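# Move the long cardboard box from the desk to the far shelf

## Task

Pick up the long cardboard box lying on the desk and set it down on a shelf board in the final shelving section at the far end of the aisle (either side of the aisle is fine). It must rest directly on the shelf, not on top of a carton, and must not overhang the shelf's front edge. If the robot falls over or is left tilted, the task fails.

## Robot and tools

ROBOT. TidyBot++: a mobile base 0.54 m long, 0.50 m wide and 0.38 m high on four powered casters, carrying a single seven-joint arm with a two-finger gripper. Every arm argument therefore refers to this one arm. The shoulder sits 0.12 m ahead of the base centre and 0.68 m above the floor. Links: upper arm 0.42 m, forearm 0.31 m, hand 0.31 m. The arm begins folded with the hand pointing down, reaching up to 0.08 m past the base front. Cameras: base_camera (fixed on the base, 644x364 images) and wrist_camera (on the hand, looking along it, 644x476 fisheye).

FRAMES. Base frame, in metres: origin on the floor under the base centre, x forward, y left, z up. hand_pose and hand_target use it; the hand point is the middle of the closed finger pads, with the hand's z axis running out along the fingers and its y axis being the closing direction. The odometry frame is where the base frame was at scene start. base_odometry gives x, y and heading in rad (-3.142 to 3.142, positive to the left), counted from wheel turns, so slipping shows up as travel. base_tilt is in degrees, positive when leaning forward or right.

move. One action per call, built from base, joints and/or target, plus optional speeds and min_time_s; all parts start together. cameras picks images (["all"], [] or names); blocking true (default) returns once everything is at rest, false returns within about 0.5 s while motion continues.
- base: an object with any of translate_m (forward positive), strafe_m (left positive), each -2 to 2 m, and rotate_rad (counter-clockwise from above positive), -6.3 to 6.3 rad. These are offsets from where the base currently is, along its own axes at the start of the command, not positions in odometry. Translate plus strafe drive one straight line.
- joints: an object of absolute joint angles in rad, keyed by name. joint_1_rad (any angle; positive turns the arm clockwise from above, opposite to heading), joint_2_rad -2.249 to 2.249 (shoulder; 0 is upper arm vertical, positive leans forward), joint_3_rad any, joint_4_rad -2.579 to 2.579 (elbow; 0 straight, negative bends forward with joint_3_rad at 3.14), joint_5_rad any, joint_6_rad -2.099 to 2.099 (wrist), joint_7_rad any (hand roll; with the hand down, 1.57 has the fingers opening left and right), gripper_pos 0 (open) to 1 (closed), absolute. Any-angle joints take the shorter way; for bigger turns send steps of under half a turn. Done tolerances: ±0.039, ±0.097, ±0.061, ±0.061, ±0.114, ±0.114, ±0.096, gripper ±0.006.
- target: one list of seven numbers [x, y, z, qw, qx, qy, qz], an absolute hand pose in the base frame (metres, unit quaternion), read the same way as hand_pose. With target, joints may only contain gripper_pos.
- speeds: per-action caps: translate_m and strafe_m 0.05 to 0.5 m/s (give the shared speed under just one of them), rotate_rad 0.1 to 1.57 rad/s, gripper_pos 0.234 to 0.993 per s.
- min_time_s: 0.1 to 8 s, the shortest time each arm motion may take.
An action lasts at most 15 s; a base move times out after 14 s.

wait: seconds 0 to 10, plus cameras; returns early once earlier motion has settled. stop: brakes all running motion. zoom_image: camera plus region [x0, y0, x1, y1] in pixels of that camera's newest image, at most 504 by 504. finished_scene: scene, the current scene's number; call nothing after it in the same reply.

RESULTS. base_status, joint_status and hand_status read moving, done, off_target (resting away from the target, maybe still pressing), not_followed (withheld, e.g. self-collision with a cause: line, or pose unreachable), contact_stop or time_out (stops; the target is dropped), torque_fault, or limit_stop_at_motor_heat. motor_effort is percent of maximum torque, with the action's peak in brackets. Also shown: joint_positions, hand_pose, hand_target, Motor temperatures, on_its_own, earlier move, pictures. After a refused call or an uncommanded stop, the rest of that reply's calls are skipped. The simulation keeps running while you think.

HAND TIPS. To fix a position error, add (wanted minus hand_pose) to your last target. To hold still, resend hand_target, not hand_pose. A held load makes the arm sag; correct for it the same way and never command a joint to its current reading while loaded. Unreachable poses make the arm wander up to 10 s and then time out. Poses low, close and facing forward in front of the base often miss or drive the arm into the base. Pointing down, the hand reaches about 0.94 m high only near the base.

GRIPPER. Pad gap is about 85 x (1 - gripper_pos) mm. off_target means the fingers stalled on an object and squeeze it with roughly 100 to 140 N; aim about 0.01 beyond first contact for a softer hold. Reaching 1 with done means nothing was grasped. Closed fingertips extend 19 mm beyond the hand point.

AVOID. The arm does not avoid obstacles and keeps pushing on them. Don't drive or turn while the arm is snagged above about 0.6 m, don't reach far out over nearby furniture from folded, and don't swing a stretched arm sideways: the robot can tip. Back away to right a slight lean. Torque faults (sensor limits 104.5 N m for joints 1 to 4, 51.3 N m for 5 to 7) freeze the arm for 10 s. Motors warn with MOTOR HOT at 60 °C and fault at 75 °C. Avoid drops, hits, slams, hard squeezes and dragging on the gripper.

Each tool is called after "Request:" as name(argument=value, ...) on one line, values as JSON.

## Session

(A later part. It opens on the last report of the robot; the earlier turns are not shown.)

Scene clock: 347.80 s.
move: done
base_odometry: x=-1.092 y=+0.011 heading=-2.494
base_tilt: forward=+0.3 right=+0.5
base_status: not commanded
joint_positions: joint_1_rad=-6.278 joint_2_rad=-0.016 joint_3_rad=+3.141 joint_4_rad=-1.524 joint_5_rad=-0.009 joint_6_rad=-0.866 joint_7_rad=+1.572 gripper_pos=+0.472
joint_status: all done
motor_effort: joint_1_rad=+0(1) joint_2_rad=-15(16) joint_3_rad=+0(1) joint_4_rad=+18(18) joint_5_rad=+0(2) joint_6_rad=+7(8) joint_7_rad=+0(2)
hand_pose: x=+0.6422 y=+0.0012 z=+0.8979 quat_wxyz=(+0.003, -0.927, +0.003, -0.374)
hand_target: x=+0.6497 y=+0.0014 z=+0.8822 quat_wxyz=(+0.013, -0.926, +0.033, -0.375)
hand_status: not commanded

Request:
move(joints={"gripper_pos": 0.49}, speeds={"gripper_pos": 0.234}, cameras=[])

Request:
move(joints={"joint_4_rad": -1.46, "joint_6_rad": -0.94}, min_time_s=3, cameras=["wrist_camera"])

Scene clock: 356.37 s.
move: off_target
base_odometry: x=-1.092 y=+0.011 heading=-2.494
base_tilt: forward=+0.3 right=+0.5
base_status: not commanded
joint_positions: joint_1_rad=-6.278 joint_2_rad=-0.016 joint_3_rad=+3.141 joint_4_rad=-1.524 joint_5_rad=-0.009 joint_6_rad=-0.866 joint_7_rad=+1.572 gripper_pos=+0.475
joint_status: gripper_pos off_target (ended at +0.475, target +0.490)
motor_effort: joint_1_rad=-1(1) joint_2_rad=-15(16) joint_3_rad=+0(0) joint_4_rad=+18(18) joint_5_rad=+1(1) joint_6_rad=+7(8) joint_7_rad=+0(1)
hand_pose: x=+0.6422 y=+0.0012 z=+0.8979 quat_wxyz=(+0.003, -0.927, +0.003, -0.374)
hand_target: x=+0.6497 y=+0.0014 z=+0.8822 quat_wxyz=(+0.013, -0.926, +0.033, -0.375)
hand_status: not commanded

Scene clock: 359.63 s.
move: done
base_odometry: x=-1.092 y=+0.011 heading=-2.494
base_tilt: forward=+0.3 right=+0.5
base_status: not commanded
joint_positions: joint_1_rad=-6.278 joint_2_rad=-0.015 joint_3_rad=+3.141 joint_4_rad=-1.504 joint_5_rad=-0.009 joint_6_rad=-0.899 joint_7_rad=+1.572 gripper_pos=+0.475
joint_status: all done
motor_effort: joint_1_rad=+0(1) joint_2_rad=-17(17) joint_3_rad=+0(0) joint_4_rad=+19(20) joint_5_rad=+0(2) joint_6_rad=+7(8) joint_7_rad=+0(1)
hand_pose: x=+0.6390 y=+0.0012 z=+0.9011 quat_wxyz=(+0.003, -0.930, +0.003, -0.368)
hand_target: x=+0.6417 y=+0.0014 z=+0.9078 quat_wxyz=(+0.013, -0.931, +0.033, -0.362)
hand_status: not commanded
wrist_camera: T_world_to_cam=[[-0.01938, -0.99981, 0.00288, 0.00945], [-0.72742, 0.01213, -0.68609, 1.14003], [0.68592, -0.01539, -0.72752, 0.35161]] pos_world=[0.58829, 0.00103, 1.03793]

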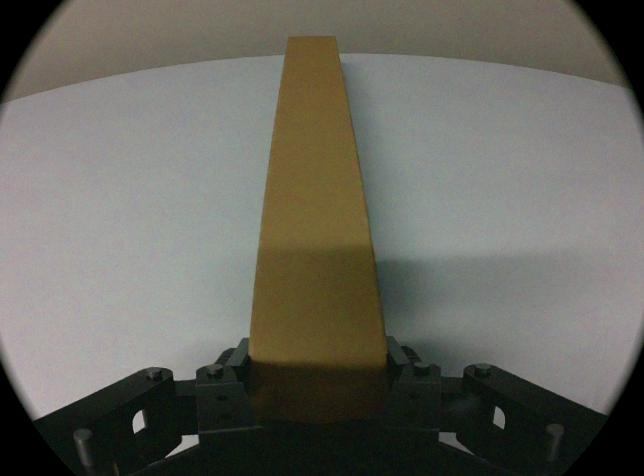

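Request:
move(joints={"joint_2_rad": 0.02, "joint_4_rad": -1.26, "joint_6_rad": -1.111}, min_time_s=4, cameras=["wrist_camera"])

Scene clock: 369.83 s.
move: done
base_odometry: x=-1.092 y=+0.011 heading=-2.494
base_tilt: forward=+0.3 right=+0.5
base_status: not commanded
joint_positions: joint_1_rad=-6.278 joint_2_rad=+0.005 joint_3_rad=+3.141 joint_4_rad=-1.305 joint_5_rad=-0.009 joint_6_rad=-1.072 joint_7_rad=+1.572 gripper_pos=+0.475
joint_status: all done
motor_effort: joint_1_rad=-1(1) joint_2_rad=-17(18) joint_3_rad=+0(0) joint_4_rad=+19(21) joint_5_rad=+1(2) joint_6_rad=+8(9) joint_7_rad=-1(1)
hand_pose: x=+0.6393 y=+0.0015 z=+0.9577 quat_wxyz=(+0.004, -0.929, +0.002, -0.371)
hand_target: x=+0.6409 y=+0.0014 z=+0.9650 quat_wxyz=(+0.013, -0.930, +0.033, -0.366)
hand_status: not commanded
wrist_camera: T_world_to_cam=[[-0.01784, -0.99984, 0.00299, 0.00844], [-0.72349, 0.01084, -0.69025, 1.18053], [0.6901, -0.01448, -0.72357, 0.38614]] pos_world=[0.58778, 0.00124, 1.09423]

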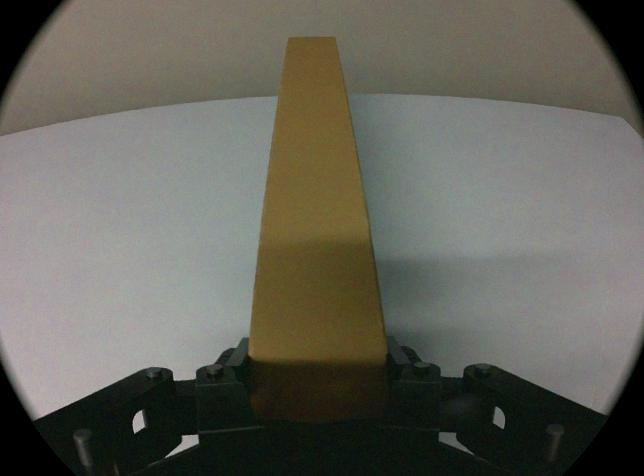

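Request:
move(base={"translate_m": -0.7}, speeds={"translate_m": 0.25}, cameras=["all"])

Scene clock: 435.10 s.
move: done
base_odometry: x=-0.534 y=+0.433 heading=-2.494
base_tilt: forward=+0.3 right=+0.5
base_status: done
joint_positions: joint_1_rad=-6.278 joint_2_rad=+0.020 joint_3_rad=+3.141 joint_4_rad=-1.303 joint_5_rad=-0.009 joint_6_rad=-1.077 joint_7_rad=+1.572 gripper_pos=+0.475
joint_status: not commanded
motor_effort: joint_1_rad=-1(2) joint_2_rad=-18(21) joint_3_rad=+0(1) joint_4_rad=+19(19) joint_5_rad=+1(2) joint_6_rad=+8(9) joint_7_rad=-1(1)
hand_pose: x=+0.6424 y=+0.0015 z=+0.9499 quat_wxyz=(+0.004, -0.932, +0.002, -0.362)
hand_target: x=+0.6409 y=+0.0014 z=+0.9650 quat_wxyz=(+0.013, -0.930, +0.033, -0.366)
hand_status: not commanded
pictures: base_camera, wrist_camera
wrist_camera: T_world_to_cam=[[-0.01779, -0.99984, 0.00317, 0.00834], [-0.73583, 0.01094, -0.67708, 1.17276], [0.67693, -0.01438, -0.73591, 0.39857]] pos_world=[0.5933, 0.00123, 1.08733]

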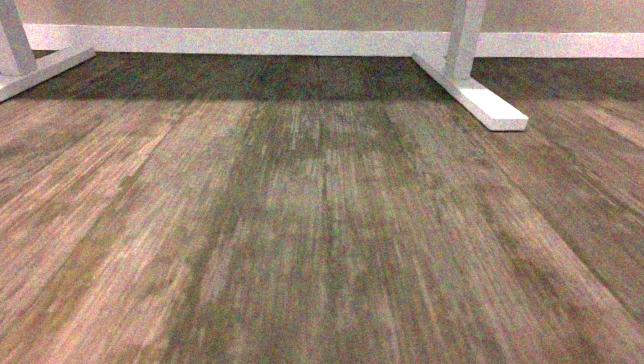

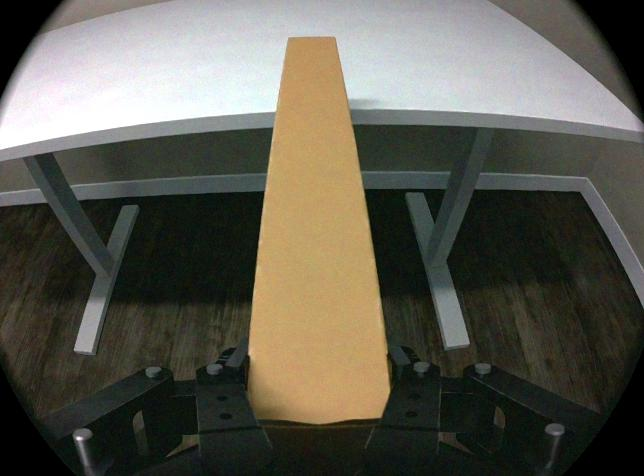

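Request:
move(base={"rotate_rad": 3.135}, speeds={"rotate_rad": 0.6}, cameras=["all"])

Scene clock: 443.40 s.
move: done
base_odometry: x=-0.534 y=+0.433 heading=+0.640
base_tilt: forward=+0.3 right=+0.5
base_status: done
joint_positions: joint_1_rad=-6.283 joint_2_rad=+0.020 joint_3_rad=+3.141 joint_4_rad=-1.303 joint_5_rad=-0.009 joint_6_rad=-1.077 joint_7_rad=+1.571 gripper_pos=+0.475
joint_status: not commanded
motor_effort: joint_1_rad=-1(3) joint_2_rad=-18(18) joint_3_rad=+0(2) joint_4_rad=+19(19) joint_5_rad=+1(3) joint_6_rad=+8(8) joint_7_rad=+0(1)
hand_pose: x=+0.6424 y=+0.0040 z=+0.9499 quat_wxyz=(+0.004, -0.932, +0.000, -0.362)
hand_target: x=+0.6409 y=+0.0014 z=+0.9650 quat_wxyz=(+0.013, -0.930, +0.033, -0.366)
hand_status: not commanded
pictures: base_camera, wrist_camera
wrist_camera: T_world_to_cam=[[-0.0132, -0.99991, 0.003, 0.008], [-0.73577, 0.00768, -0.67719, 1.17282], [0.6771, -0.01114, -0.73581, 0.39838]] pos_world=[0.59329, 0.00344, 1.08733]

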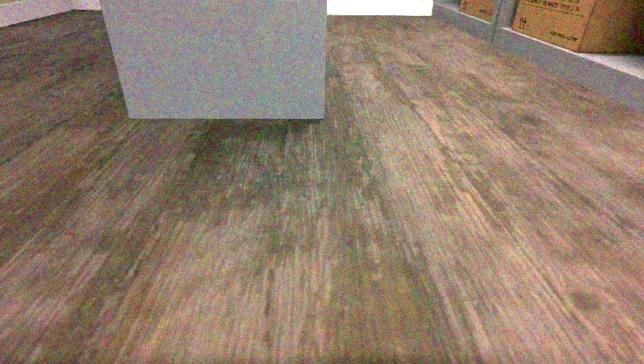

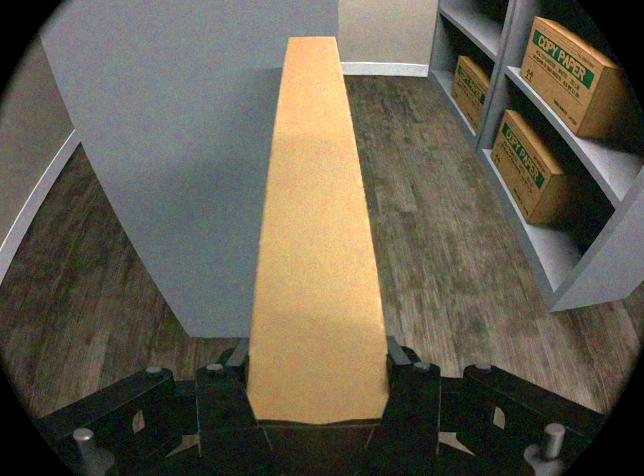

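Request:
move(base={"strafe_m": -0.42}, speeds={"strafe_m": 0.25}, cameras=["all"])

Scene clock: 471.67 s.
move: done
base_odometry: x=-0.283 y=+0.096 heading=+0.641
base_tilt: forward=+0.3 right=+0.5
base_status: done
joint_positions: joint_1_rad=-6.283 joint_2_rad=+0.020 joint_3_rad=+3.142 joint_4_rad=-1.303 joint_5_rad=-0.009 joint_6_rad=-1.077 joint_7_rad=+1.571 gripper_pos=+0.475
joint_status: not commanded
motor_effort: joint_1_rad=-1(3) joint_2_rad=-18(18) joint_3_rad=+0(3) joint_4_rad=+19(19) joint_5_rad=+0(2) joint_6_rad=+8(9) joint_7_rad=+0(1)
hand_pose: x=+0.6424 y=+0.0035 z=+0.9499 quat_wxyz=(+0.004, -0.932, +0.001, -0.362)
hand_target: x=+0.6409 y=+0.0014 z=+0.9650 quat_wxyz=(+0.013, -0.930, +0.033, -0.366)
hand_status: not commanded
pictures: base_camera, wrist_camera
wrist_camera: T_world_to_cam=[[-0.01426, -0.99989, 0.00299, 0.00825], [-0.73577, 0.00847, -0.67718, 1.17282], [0.67709, -0.01185, -0.73581, 0.39839]] pos_world=[0.59329, 0.00304, 1.08733]

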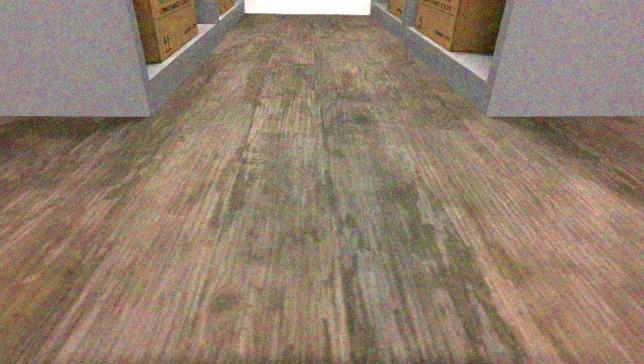

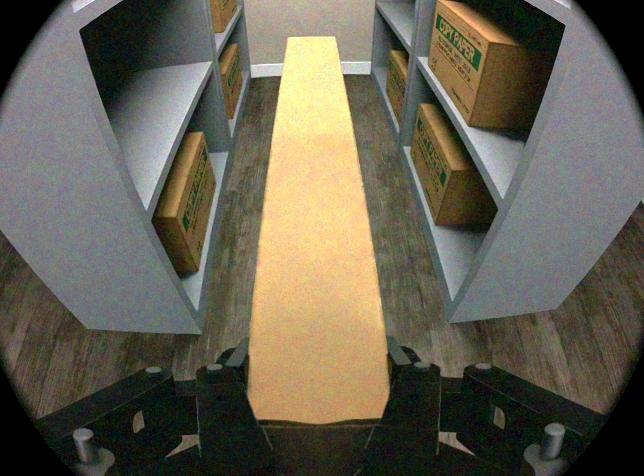

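Request:
zoom_image(camera="base_camera", region=[130, 0, 330, 130])

Request:
zoom_image(camera="base_camera", region=[330, 0, 530, 130])

Scaled by 2.520.

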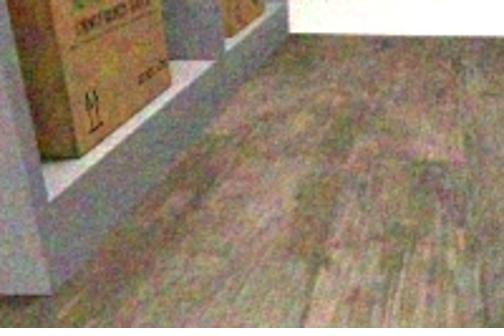

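Scaled by 2.520.

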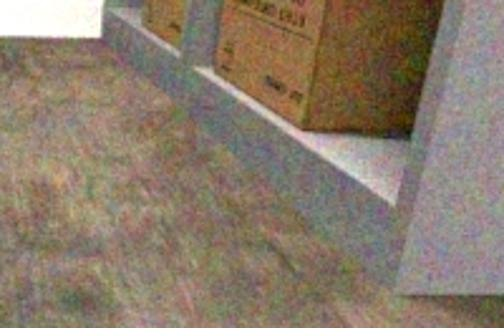

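Request:
move(base={"rotate_rad": 0.026}, cameras=[])

Request:
move(base={"strafe_m": -0.04}, speeds={"strafe_m": 0.2}, joints={"joint_1_rad": 0.7854, "joint_2_rad": -0.01, "joint_3_rad": 3.1416, "joint_4_rad": -1.58, "joint_5_rad": -0.599, "joint_6_rad": -1.085, "joint_7_rad": 2.518}, min_time_s=5, cameras=["all"])

Scene clock: 494.07 s.
move: done
base_odometry: x=-0.282 y=+0.096 heading=+0.667
base_tilt: forward=+0.3 right=+0.5
base_status: done
joint_positions: joint_1_rad=-6.284 joint_2_rad=+0.020 joint_3_rad=+3.140 joint_4_rad=-1.303 joint_5_rad=-0.009 joint_6_rad=-1.077 joint_7_rad=+1.571 gripper_pos=+0.475
joint_status: not commanded
motor_effort: joint_1_rad=-1(2) joint_2_rad=-18(18) joint_3_rad=+0(3) joint_4_rad=+19(19) joint_5_rad=+0(2) joint_6_rad=+7(8) joint_7_rad=+0(1)
hand_pose: x=+0.6423 y=+0.0052 z=+0.9499 quat_wxyz=(+0.005, -0.932, -0.001, -0.362)
hand_target: x=+0.6409 y=+0.0014 z=+0.9650 quat_wxyz=(+0.013, -0.930, +0.033, -0.366)
hand_status: not commanded

Scene clock: 499.63 s.
move: done
base_odometry: x=-0.258 y=+0.065 heading=+0.668
base_tilt: forward=+0.3 right=+0.5
base_status: done
joint_positions: joint_1_rad=-5.510 joint_2_rad=+0.020 joint_3_rad=+3.146 joint_4_rad=-1.548 joint_5_rad=-0.505 joint_6_rad=-1.077 joint_7_rad=+2.446 gripper_pos=+0.475
joint_status: all done
motor_effort: joint_1_rad=-1(3) joint_2_rad=-17(19) joint_3_rad=+0(3) joint_4_rad=+18(20) joint_5_rad=-3(5) joint_6_rad=+5(9) joint_7_rad=+0(2)
hand_pose: x=+0.5486 y=-0.2347 z=+0.8641 quat_wxyz=(-0.011, -0.940, +0.015, -0.339)
hand_target: x=+0.5519 y=-0.2116 z=+0.8758 quat_wxyz=(+0.010, -0.930, -0.004, -0.367)
hand_status: not commanded
pictures: base_camera, wrist_camera
wrist_camera: T_world_to_cam=[[-0.05065, -0.99847, 0.02236, -0.22751], [-0.7672, 0.02456, -0.64094, 1.03753], [0.63941, -0.04962, -0.76726, 0.43493]] pos_world=[0.50637, -0.23106, 1.00379]

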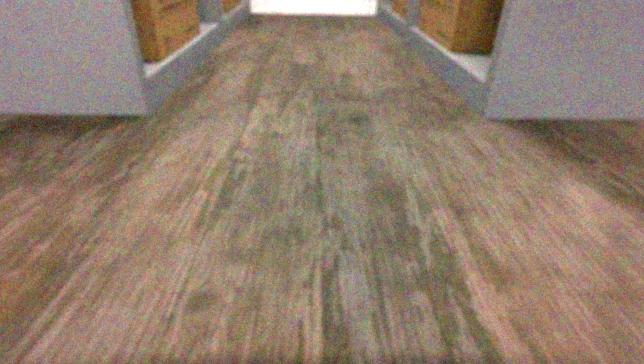

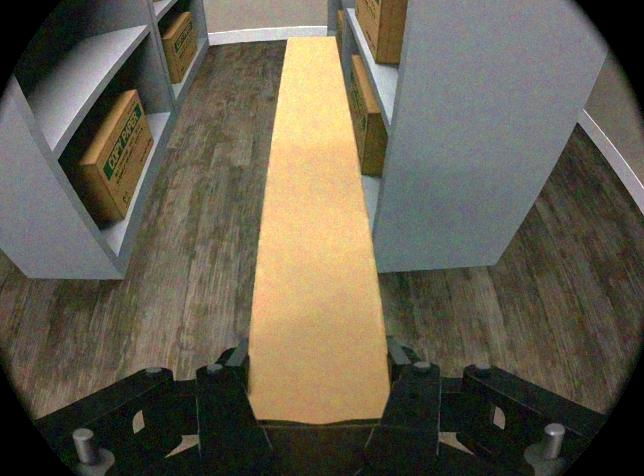

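Request:
move(joints={"joint_1_rad": 1.585, "joint_2_rad": -0.045, "joint_3_rad": 3.1416, "joint_4_rad": -1.782, "joint_5_rad": -0.864, "joint_6_rad": -1.485, "joint_7_rad": 3.32}, min_time_s=5, cameras=["all"])

Scene clock: 513.47 s.
move: done
base_odometry: x=-0.258 y=+0.065 heading=+0.668
base_tilt: forward=+0.3 right=+0.5
base_status: not commanded
joint_positions: joint_1_rad=-4.711 joint_2_rad=-0.018 joint_3_rad=+3.146 joint_4_rad=-1.750 joint_5_rad=-0.762 joint_6_rad=-1.439 joint_7_rad=+3.247 gripper_pos=+0.475
joint_status: all done
motor_effort: joint_1_rad=-1(2) joint_2_rad=-13(18) joint_3_rad=+0(1) joint_4_rad=+15(19) joint_5_rad=-6(7) joint_6_rad=+0(6) joint_7_rad=+0(1)
hand_pose: x=+0.3317 y=-0.3084 z=+0.8255 quat_wxyz=(-0.007, -0.930, +0.008, -0.368)
hand_target: x=+0.3520 y=-0.2875 z=+0.8474 quat_wxyz=(-0.004, -0.909, -0.022, -0.417)
hand_status: not commanded
pictures: base_camera, wrist_camera
wrist_camera: T_world_to_cam=[[-0.03583, -0.99919, 0.01843, -0.31309], [-0.72672, 0.01339, -0.6868, 0.86915], [0.686, -0.038, -0.72661, 0.49492]] pos_world=[0.2809, -0.30566, 0.96232]

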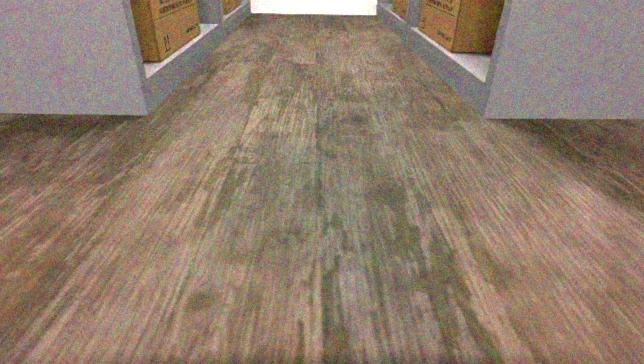

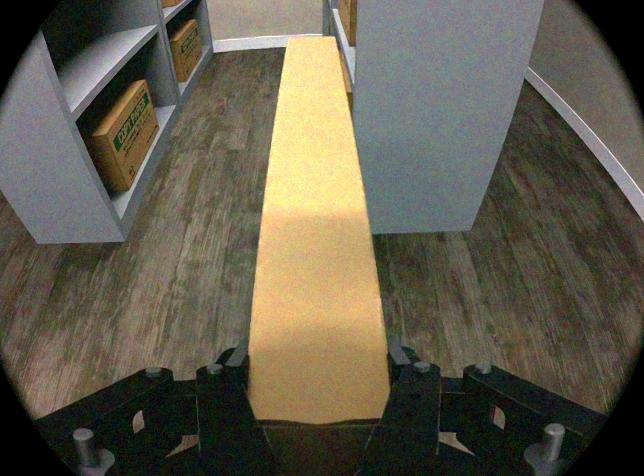

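Request:
move(base={"strafe_m": 0.05}, speeds={"strafe_m": 0.1}, joints={"joint_1_rad": 1.585, "joint_2_rad": 0.165, "joint_3_rad": 3.1416, "joint_4_rad": -2.177, "joint_5_rad": -1.02, "joint_6_rad": -1.014, "joint_7_rad": 3.786}, min_time_s=5, cameras=["all"])

Scene clock: 533.33 s.
move: done
base_odometry: x=-0.289 y=+0.104 heading=+0.667
base_tilt: forward=+0.3 right=+0.5
base_status: done
joint_positions: joint_1_rad=-4.711 joint_2_rad=+0.151 joint_3_rad=+3.146 joint_4_rad=-2.148 joint_5_rad=-0.923 joint_6_rad=-1.054 joint_7_rad=+3.714 gripper_pos=+0.475
joint_status: all done
motor_effort: joint_1_rad=+0(2) joint_2_rad=-15(16) joint_3_rad=-1(1) joint_4_rad=+12(16) joint_5_rad=-4(7) joint_6_rad=-3(4) joint_7_rad=+0(2)
hand_pose: x=+0.3344 y=-0.3054 z=+0.6644 quat_wxyz=(-0.012, -0.928, +0.001, -0.374)
hand_target: x=+0.3409 y=-0.3195 z=+0.6641 quat_wxyz=(-0.036, -0.918, +0.017, -0.394)
hand_status: not commanded
pictures: base_camera, wrist_camera
wrist_camera: T_world_to_cam=[[-0.02698, -0.99908, 0.03332, -0.31983], [-0.71889, -0.00377, -0.69511, 0.75802], [0.6946, -0.04271, -0.71813, 0.36615]] pos_world=[0.28198, -0.30104, 0.80051]

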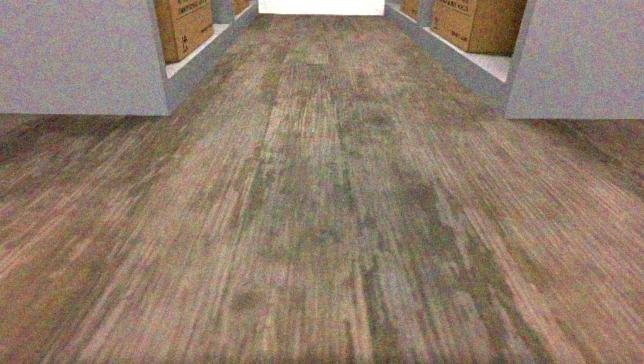

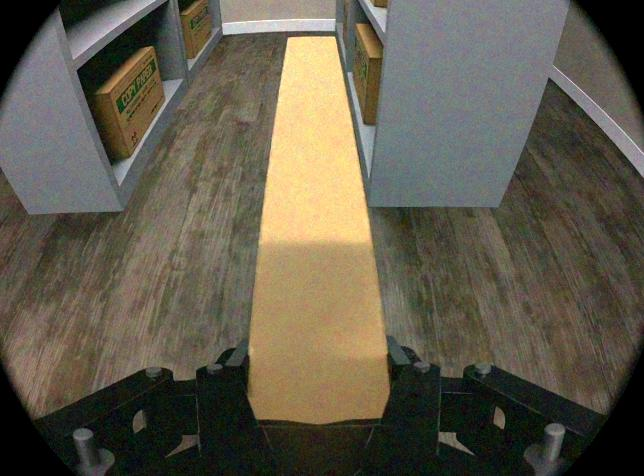

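Request:
move(base={"translate_m": 1.4}, speeds={"translate_m": 0.3}, cameras=["all"])

Scene clock: 550.17 s.
move: done
base_odometry: x=+0.811 y=+0.970 heading=+0.667
base_tilt: forward=+0.3 right=+0.5
base_status: done
joint_positions: joint_1_rad=-4.705 joint_2_rad=+0.153 joint_3_rad=+3.145 joint_4_rad=-2.149 joint_5_rad=-0.928 joint_6_rad=-1.051 joint_7_rad=+3.714 gripper_pos=+0.475
joint_status: not commanded
motor_effort: joint_1_rad=+0(2) joint_2_rad=-15(16) joint_3_rad=-1(2) joint_4_rad=+12(12) joint_5_rad=-5(6) joint_6_rad=-3(4) joint_7_rad=-1(1)
hand_pose: x=+0.3331 y=-0.3079 z=+0.6642 quat_wxyz=(-0.014, -0.927, +0.005, -0.374)
hand_target: x=+0.3409 y=-0.3195 z=+0.6641 quat_wxyz=(-0.036, -0.918, +0.017, -0.394)
hand_status: not commanded
pictures: base_camera, wrist_camera
wrist_camera: T_world_to_cam=[[-0.03663, -0.99875, 0.03396, -0.31947], [-0.71783, 0.00265, -0.69622, 0.75926], [0.69526, -0.04988, -0.71703, 0.36365]] pos_world=[0.28049, -0.30294, 0.80021]

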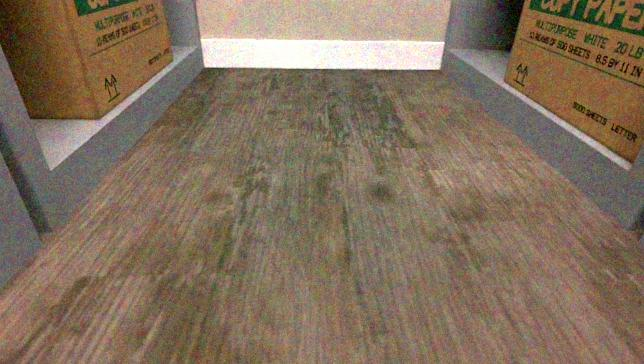

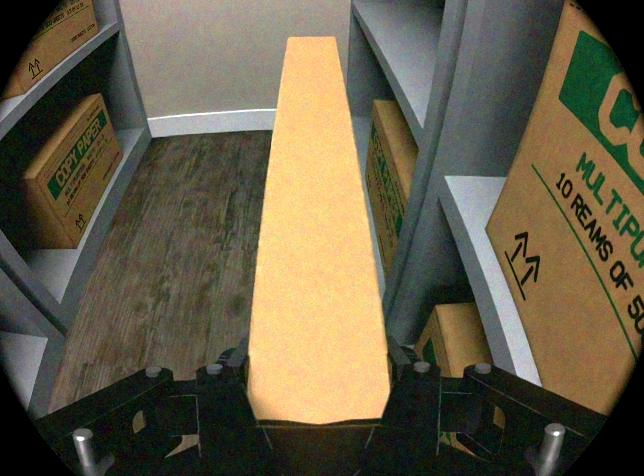

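Request:
zoom_image(camera="wrist_camera", region=[330, 0, 530, 200])

Scaled by 2.520.

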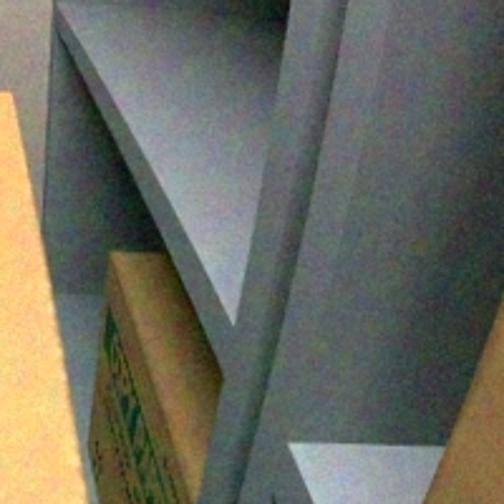

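Request:
zoom_image(camera="base_camera", region=[424, 40, 644, 260])

Request:
zoom_image(camera="base_camera", region=[0, 40, 220, 260])

Scaled by 2.291.

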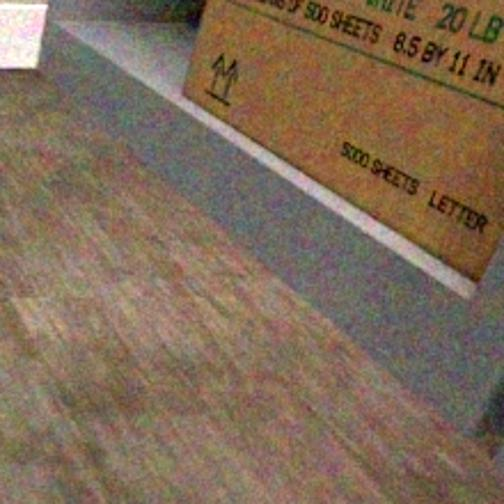

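Scaled by 2.291.

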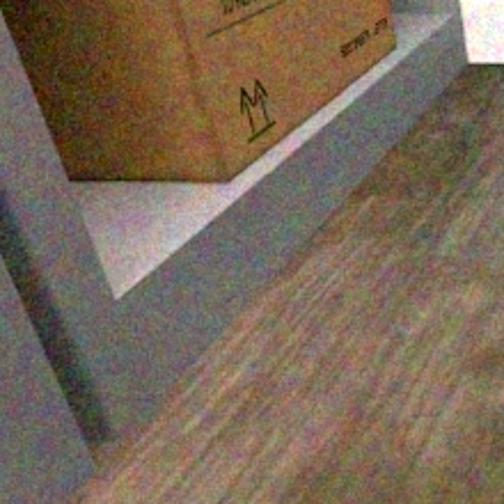

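Request:
move(base={"rotate_rad": 0.03}, speeds={"rotate_rad": 0.2}, cameras=[])

Request:
move(base={"translate_m": 0.745, "strafe_m": -0.01}, speeds={"translate_m": 0.2}, cameras=["all"])

Scene clock: 591.70 s.
move: done
base_odometry: x=+0.812 y=+0.970 heading=+0.697
base_tilt: forward=+0.3 right=+0.5
base_status: done
joint_positions: joint_1_rad=-4.704 joint_2_rad=+0.153 joint_3_rad=+3.144 joint_4_rad=-2.151 joint_5_rad=-0.928 joint_6_rad=-1.049 joint_7_rad=+3.714 gripper_pos=+0.475
joint_status: not commanded
motor_effort: joint_1_rad=-1(2) joint_2_rad=-16(16) joint_3_rad=-1(1) joint_4_rad=+12(12) joint_5_rad=-4(5) joint_6_rad=-3(4) joint_7_rad=+0(1)
hand_pose: x=+0.3330 y=-0.3073 z=+0.6634 quat_wxyz=(-0.014, -0.927, +0.006, -0.374)
hand_target: x=+0.3409 y=-0.3195 z=+0.6641 quat_wxyz=(-0.036, -0.918, +0.017, -0.394)
hand_status: not commanded

Scene clock: 596.13 s.
move: done
base_odometry: x=+1.389 y=+1.441 heading=+0.698
base_tilt: forward=+0.3 right=+0.5
base_status: done
joint_positions: joint_1_rad=-4.701 joint_2_rad=+0.153 joint_3_rad=+3.144 joint_4_rad=-2.151 joint_5_rad=-0.929 joint_6_rad=-1.048 joint_7_rad=+3.714 gripper_pos=+0.475
joint_status: not commanded
motor_effort: joint_1_rad=+0(2) joint_2_rad=-15(16) joint_3_rad=-1(2) joint_4_rad=+12(12) joint_5_rad=-4(5) joint_6_rad=-3(4) joint_7_rad=+0(1)
hand_pose: x=+0.3323 y=-0.3083 z=+0.6635 quat_wxyz=(-0.015, -0.927, +0.007, -0.374)
hand_target: x=+0.3409 y=-0.3195 z=+0.6641 quat_wxyz=(-0.036, -0.918, +0.017, -0.394)
hand_status: not commanded
pictures: base_camera, wrist_camera
wrist_camera: T_world_to_cam=[[-0.04138, -0.9986, 0.03304, -0.31766], [-0.718, 0.00673, -0.69601, 0.7594], [0.69481, -0.05252, -0.71727, 0.36313]] pos_world=[0.2798, -0.30325, 0.79951]

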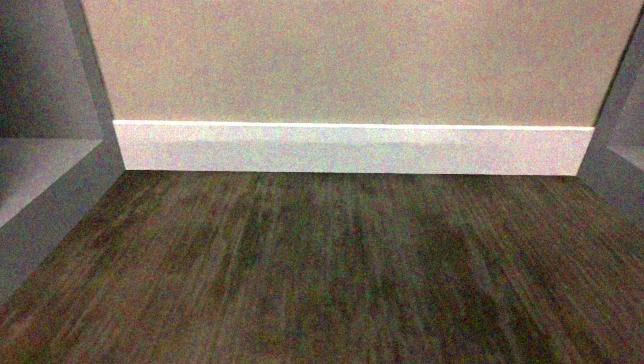

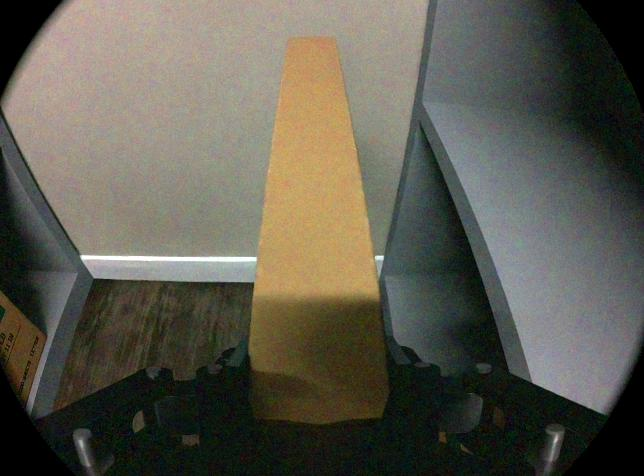

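Request:
move(base={"strafe_m": 0.06}, speeds={"strafe_m": 0.1}, cameras=["base_camera"])

Request:
move(joints={"joint_1_rad": 1.585, "joint_2_rad": 0.48, "joint_3_rad": 3.1416, "joint_4_rad": -1.57, "joint_5_rad": -0.81, "joint_6_rad": -1.25, "joint_7_rad": 3.48}, min_time_s=5, cameras=["all"])

Scene clock: 632.27 s.
move: done
base_odometry: x=+1.351 y=+1.487 heading=+0.698
base_tilt: forward=+0.3 right=+0.5
base_status: done
joint_positions: joint_1_rad=-4.701 joint_2_rad=+0.159 joint_3_rad=+3.144 joint_4_rad=-2.154 joint_5_rad=-0.930 joint_6_rad=-1.047 joint_7_rad=+3.714 gripper_pos=+0.475
joint_status: not commanded
motor_effort: joint_1_rad=-1(1) joint_2_rad=-15(18) joint_3_rad=-1(1) joint_4_rad=+12(13) joint_5_rad=-4(5) joint_6_rad=-2(4) joint_7_rad=+0(1)
hand_pose: x=+0.3323 y=-0.3069 z=+0.6607 quat_wxyz=(-0.011, -0.927, +0.010, -0.374)
hand_target: x=+0.3409 y=-0.3195 z=+0.6641 quat_wxyz=(-0.036, -0.918, +0.017, -0.394)
hand_status: not commanded

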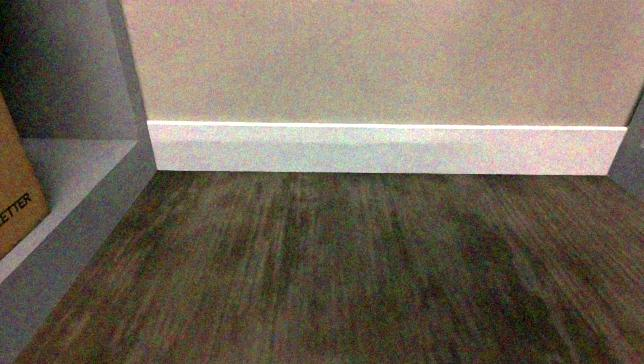

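Scene clock: 637.57 s.
move: done
base_odometry: x=+1.351 y=+1.487 heading=+0.698
base_tilt: forward=+0.3 right=+0.5
base_status: not commanded
joint_positions: joint_1_rad=-4.701 joint_2_rad=+0.464 joint_3_rad=+3.144 joint_4_rad=-1.608 joint_5_rad=-0.891 joint_6_rad=-1.200 joint_7_rad=+3.552 gripper_pos=+0.475
joint_status: all done
motor_effort: joint_1_rad=-1(2) joint_2_rad=-27(27) joint_3_rad=-2(3) joint_4_rad=+14(15) joint_5_rad=-6(7) joint_6_rad=-2(4) joint_7_rad=+0(2)
hand_pose: x=+0.3398 y=-0.4783 z=+0.6931 quat_wxyz=(-0.025, -0.919, +0.000, -0.394)
hand_target: x=+0.3276 y=-0.4696 z=+0.6843 quat_wxyz=(+0.008, -0.929, +0.004, -0.370)
hand_status: not commanded
pictures: base_camera, wrist_camera
wrist_camera: T_world_to_cam=[[-0.03724, -0.99779, 0.05504, -0.5044], [-0.68732, -0.01441, -0.72622, 0.78696], [0.7254, -0.06488, -0.68526, 0.33175]] pos_world=[0.28145, -0.47042, 0.8266]

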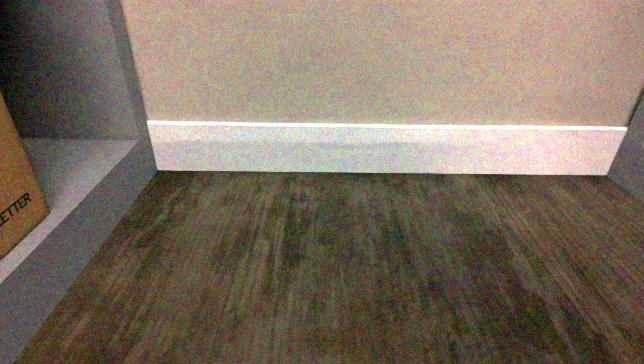

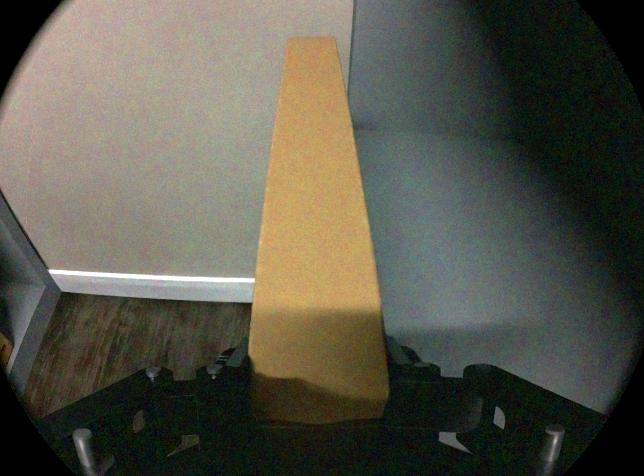

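Request:
move(joints={"joint_1_rad": 1.585, "joint_2_rad": 0.822, "joint_3_rad": 3.1416, "joint_4_rad": -1.025, "joint_5_rad": -0.71, "joint_6_rad": -1.405, "joint_7_rad": 3.285}, min_time_s=6, cameras=["all"])

Scene clock: 648.33 s.
move: done
base_odometry: x=+1.351 y=+1.487 heading=+0.698
base_tilt: forward=+0.3 right=+0.5
base_status: not commanded
joint_positions: joint_1_rad=-4.701 joint_2_rad=+0.804 joint_3_rad=+3.144 joint_4_rad=-1.065 joint_5_rad=-0.792 joint_6_rad=-1.358 joint_7_rad=+3.357 gripper_pos=+0.475
joint_status: all done
motor_effort: joint_1_rad=-1(2) joint_2_rad=-36(38) joint_3_rad=-3(4) joint_4_rad=+15(16) joint_5_rad=-5(7) joint_6_rad=+0(3) joint_7_rad=+0(1)
hand_pose: x=+0.3291 y=-0.6064 z=+0.6574 quat_wxyz=(-0.003, -0.927, +0.004, -0.374)
hand_target: x=+0.3119 y=-0.5995 z=+0.6447 quat_wxyz=(+0.025, -0.939, +0.016, -0.342)
hand_status: not commanded
pictures: base_camera, wrist_camera
wrist_camera: T_world_to_cam=[[-0.02576, -0.99956, 0.01451, -0.60878], [-0.71764, 0.00839, -0.69636, 0.75607], [0.69594, -0.02835, -0.71754, 0.35984]] pos_world=[0.27648, -0.60466, 0.79353]

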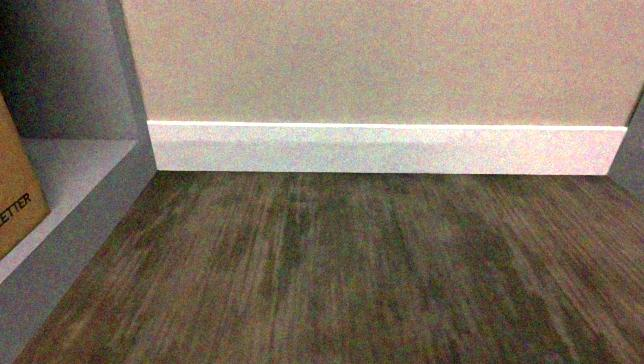

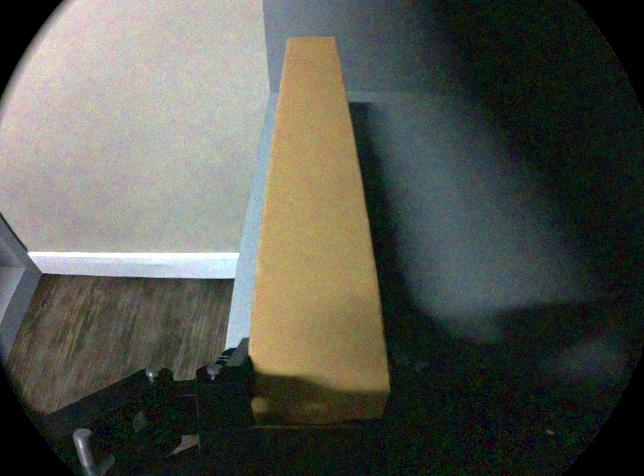

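Request:
move(joints={"joint_1_rad": 1.585, "joint_2_rad": 0.85, "joint_3_rad": 3.1416, "joint_4_rad": -1.145, "joint_5_rad": -0.72, "joint_6_rad": -1.27, "joint_7_rad": 3.47}, min_time_s=4, cameras=["wrist_camera"])

Scene clock: 666.93 s.
move: done
base_odometry: x=+1.351 y=+1.487 heading=+0.698
base_tilt: forward=+0.3 right=+0.5
base_status: not commanded
joint_positions: joint_1_rad=-4.701 joint_2_rad=+0.831 joint_3_rad=+3.144 joint_4_rad=-1.114 joint_5_rad=-0.791 joint_6_rad=-1.310 joint_7_rad=+3.398 gripper_pos=+0.475
joint_status: all done
motor_effort: joint_1_rad=-1(2) joint_2_rad=-36(37) joint_3_rad=-3(4) joint_4_rad=+14(16) joint_5_rad=-6(7) joint_6_rad=-1(3) joint_7_rad=+0(2)
hand_pose: x=+0.3266 y=-0.6035 z=+0.6242 quat_wxyz=(+0.003, -0.929, +0.007, -0.369)
hand_target: x=+0.3079 y=-0.5975 z=+0.5887 quat_wxyz=(+0.001, -0.942, -0.023, -0.334)
hand_status: not commanded
wrist_camera: T_world_to_cam=[[-0.02784, -0.99961, 0.00016, -0.59589], [-0.72518, 0.02009, -0.68826, 0.73557], [0.68799, -0.01928, -0.72546, 0.35078]] pos_world=[0.27549, -0.60367, 0.76084]

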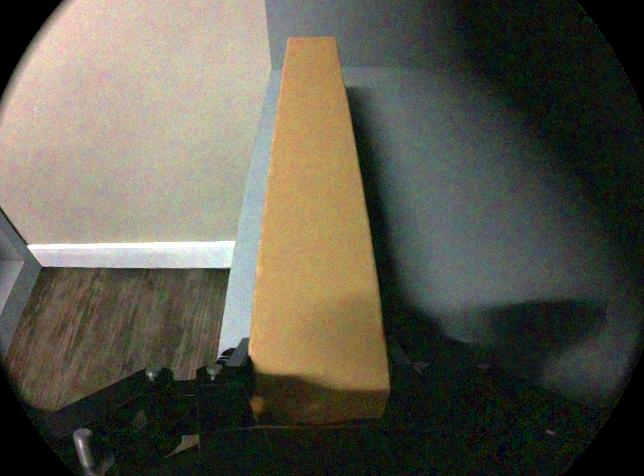

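Request:
move(base={"strafe_m": -0.07}, speeds={"strafe_m": 0.07}, cameras=["wrist_camera"])

Scene clock: 671.03 s.
move: done
base_odometry: x=+1.396 y=+1.434 heading=+0.698
base_tilt: forward=+0.3 right=+0.5
base_status: done
joint_positions: joint_1_rad=-4.701 joint_2_rad=+0.837 joint_3_rad=+3.144 joint_4_rad=-1.117 joint_5_rad=-0.791 joint_6_rad=-1.306 joint_7_rad=+3.398 gripper_pos=+0.475
joint_status: not commanded
motor_effort: joint_1_rad=-1(2) joint_2_rad=-36(38) joint_3_rad=-3(3) joint_4_rad=+15(16) joint_5_rad=-6(6) joint_6_rad=-1(2) joint_7_rad=-1(1)
hand_pose: x=+0.3264 y=-0.6035 z=+0.6199 quat_wxyz=(+0.005, -0.929, +0.010, -0.369)
hand_target: x=+0.3079 y=-0.5975 z=+0.5887 quat_wxyz=(+0.001, -0.942, -0.023, -0.334)
hand_status: not commanded
wrist_camera: T_world_to_cam=[[-0.03065, -0.99952, -0.00473, -0.59187], [-0.72594, 0.02551, -0.68729, 0.73536], [0.68708, -0.01764, -0.72637, 0.34973]] pos_world=[0.2754, -0.60418, 0.75664]

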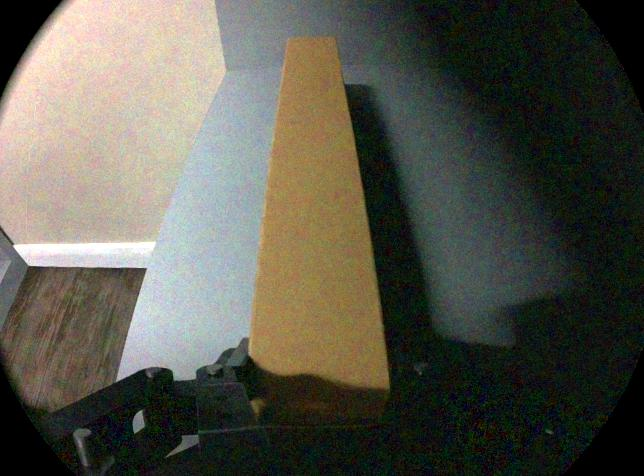

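Request:
move(joints={"joint_2_rad": 0.861, "joint_4_rad": -1.163, "joint_6_rad": -1.25, "joint_7_rad": 3.49}, min_time_s=2, cameras=["wrist_camera"])

Scene clock: 681.23 s.
move: done
base_odometry: x=+1.396 y=+1.434 heading=+0.698
base_tilt: forward=+0.3 right=+0.5
base_status: not commanded
joint_positions: joint_1_rad=-4.701 joint_2_rad=+0.842 joint_3_rad=+3.144 joint_4_rad=-1.131 joint_5_rad=-0.791 joint_6_rad=-1.290 joint_7_rad=+3.418 gripper_pos=+0.475
joint_status: all done
motor_effort: joint_1_rad=-1(1) joint_2_rad=-36(37) joint_3_rad=-3(3) joint_4_rad=+14(15) joint_5_rad=-5(6) joint_6_rad=-1(3) joint_7_rad=+0(2)
hand_pose: x=+0.3254 y=-0.6027 z=+0.6116 quat_wxyz=(+0.003, -0.930, +0.007, -0.367)
hand_target: x=+0.3066 y=-0.5956 z=+0.5759 quat_wxyz=(+0.002, -0.943, -0.024, -0.332)
hand_status: not commanded
wrist_camera: T_world_to_cam=[[-0.02644, -0.99965, -0.00004, -0.59546], [-0.72886, 0.0193, -0.68439, 0.72437], [0.68416, -0.01807, -0.72911, 0.34673]] pos_world=[0.275, -0.60297, 0.74853]

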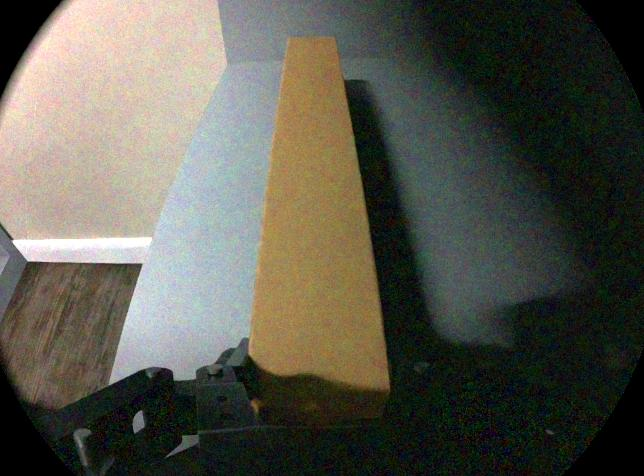

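Request:
move(joints={"joint_2_rad": 0.870, "joint_4_rad": -1.178, "joint_6_rad": -1.233, "joint_7_rad": 3.508}, min_time_s=2, cameras=["wrist_camera"])

Request:
move(joints={"joint_2_rad": 0.879, "joint_4_rad": -1.193, "joint_6_rad": -1.216, "joint_7_rad": 3.526}, min_time_s=2, cameras=["wrist_camera"])

Scene clock: 690.17 s.
move: done
base_odometry: x=+1.396 y=+1.434 heading=+0.698
base_tilt: forward=+0.3 right=+0.5
base_status: not commanded
joint_positions: joint_1_rad=-4.701 joint_2_rad=+0.851 joint_3_rad=+3.144 joint_4_rad=-1.146 joint_5_rad=-0.791 joint_6_rad=-1.273 joint_7_rad=+3.436 gripper_pos=+0.475
joint_status: all done
motor_effort: joint_1_rad=-1(1) joint_2_rad=-37(37) joint_3_rad=-3(3) joint_4_rad=+14(15) joint_5_rad=-5(6) joint_6_rad=-1(2) joint_7_rad=+0(1)
hand_pose: x=+0.3244 y=-0.6018 z=+0.6010 quat_wxyz=(+0.004, -0.931, +0.006, -0.365)
hand_target: x=+0.3055 y=-0.5939 z=+0.5654 quat_wxyz=(+0.003, -0.944, -0.026, -0.330)
hand_status: not commanded
wrist_camera: T_world_to_cam=[[-0.02437, -0.9997, 0.00048, -0.59566], [-0.73208, 0.01752, -0.68099, 0.71424], [0.68078, -0.01695, -0.73229, 0.34338]] pos_world=[0.2746, -0.60217, 0.73813]

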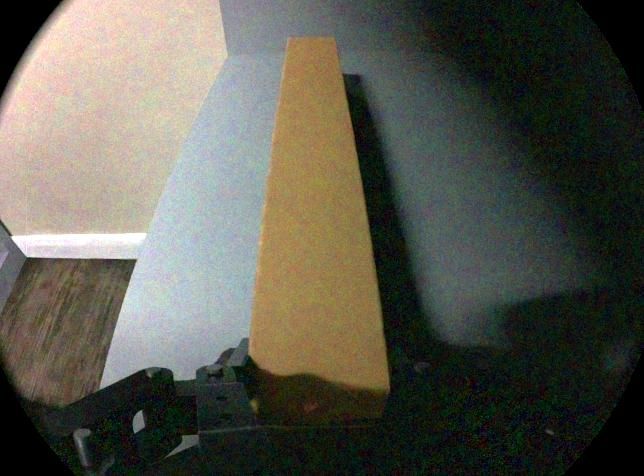

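Scene clock: 692.47 s.
move: done
base_odometry: x=+1.396 y=+1.434 heading=+0.698
base_tilt: forward=+0.3 right=+0.5
base_status: not commanded
joint_positions: joint_1_rad=-4.701 joint_2_rad=+0.860 joint_3_rad=+3.144 joint_4_rad=-1.162 joint_5_rad=-0.791 joint_6_rad=-1.256 joint_7_rad=+3.454 gripper_pos=+0.475
joint_status: all done
motor_effort: joint_1_rad=-1(1) joint_2_rad=-37(37) joint_3_rad=-3(3) joint_4_rad=+14(15) joint_5_rad=-5(7) joint_6_rad=-1(3) joint_7_rad=+0(1)
hand_pose: x=+0.3232 y=-0.6006 z=+0.5902 quat_wxyz=(+0.004, -0.932, +0.005, -0.362)
hand_target: x=+0.3044 y=-0.5919 z=+0.5550 quat_wxyz=(+0.004, -0.944, -0.028, -0.328)
hand_status: not commanded
wrist_camera: T_world_to_cam=[[-0.0221, -0.99976, 0.00063, -0.59532], [-0.73549, 0.01583, -0.67735, 0.70398], [0.67718, -0.01543, -0.73566, 0.3404]] pos_world=[0.2741, -0.60107, 0.72763]

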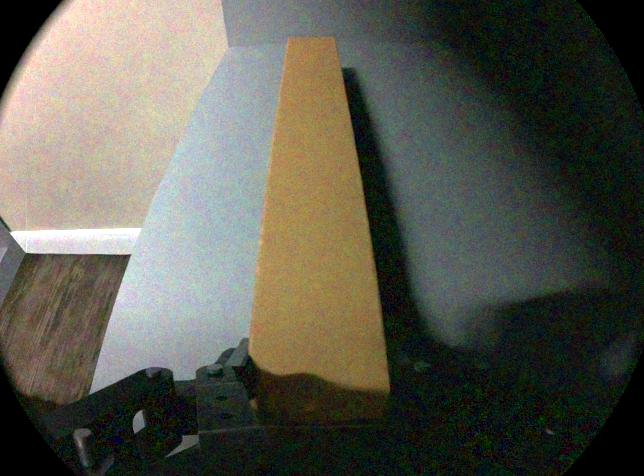

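Request:
move(joints={"joint_5_rad": -0.893, "joint_7_rad": 3.526}, min_time_s=2, cameras=["wrist_camera"])

Scene clock: 702.20 s.
move: done
base_odometry: x=+1.396 y=+1.434 heading=+0.698
base_tilt: forward=+0.3 right=+0.5
base_status: not commanded
joint_positions: joint_1_rad=-4.701 joint_2_rad=+0.860 joint_3_rad=+3.144 joint_4_rad=-1.162 joint_5_rad=-0.800 joint_6_rad=-1.256 joint_7_rad=+3.454 gripper_pos=+0.475
joint_status: all done
motor_effort: joint_1_rad=-1(1) joint_2_rad=-36(37) joint_3_rad=-3(3) joint_4_rad=+14(14) joint_5_rad=-5(6) joint_6_rad=-1(2) joint_7_rad=+0(1)
hand_pose: x=+0.3250 y=-0.6014 z=+0.5918 quat_wxyz=(+0.003, -0.931, +0.006, -0.366)
hand_target: x=+0.3390 y=-0.6099 z=+0.5869 quat_wxyz=(-0.013, -0.917, +0.011, -0.398)
hand_status: not commanded
wrist_camera: T_world_to_cam=[[-0.02585, -0.99967, 0.00055, -0.59477], [-0.73017, 0.0185, -0.68301, 0.70958], [0.68277, -0.01806, -0.73041, 0.33386]] pos_world=[0.2748, -0.60167, 0.72883]

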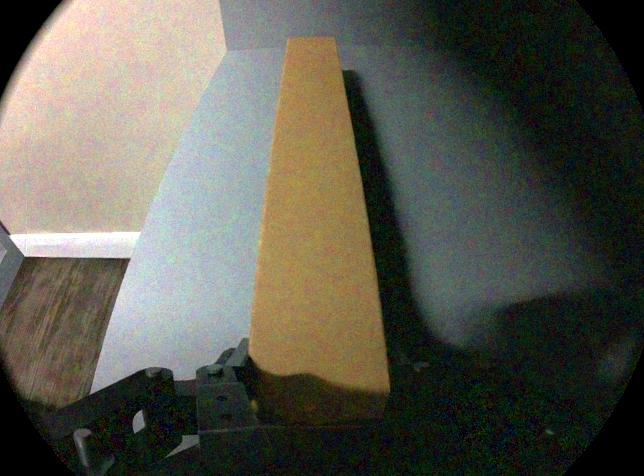

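Request:
move(joints={"joint_2_rad": 0.888, "joint_4_rad": -1.208, "joint_5_rad": -0.911, "joint_6_rad": -1.199, "joint_7_rad": 3.544}, min_time_s=2, cameras=["wrist_camera"])

Scene clock: 707.17 s.
move: done
base_odometry: x=+1.396 y=+1.434 heading=+0.698
base_tilt: forward=+0.3 right=+0.5
base_status: not commanded
joint_positions: joint_1_rad=-4.701 joint_2_rad=+0.869 joint_3_rad=+3.144 joint_4_rad=-1.177 joint_5_rad=-0.812 joint_6_rad=-1.239 joint_7_rad=+3.472 gripper_pos=+0.475
joint_status: all done
motor_effort: joint_1_rad=-1(1) joint_2_rad=-36(37) joint_3_rad=-3(3) joint_4_rad=+14(15) joint_5_rad=-6(7) joint_6_rad=-1(3) joint_7_rad=+0(1)
hand_pose: x=+0.3262 y=-0.6012 z=+0.5834 quat_wxyz=(+0.003, -0.930, +0.008, -0.368)
hand_target: x=+0.3407 y=-0.6105 z=+0.5794 quat_wxyz=(-0.015, -0.915, +0.014, -0.402)
hand_status: not commanded
wrist_camera: T_world_to_cam=[[-0.02896, -0.99958, 0.00054, -0.59343], [-0.72647, 0.02068, -0.68688, 0.70708], [0.68659, -0.02028, -0.72677, 0.32216]] pos_world=[0.2753, -0.60127, 0.72013]

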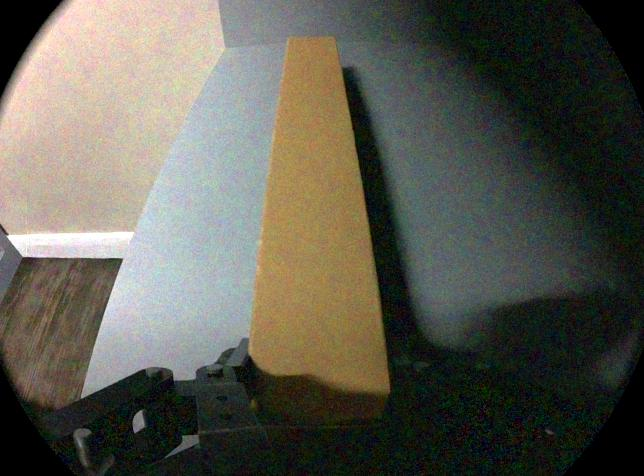

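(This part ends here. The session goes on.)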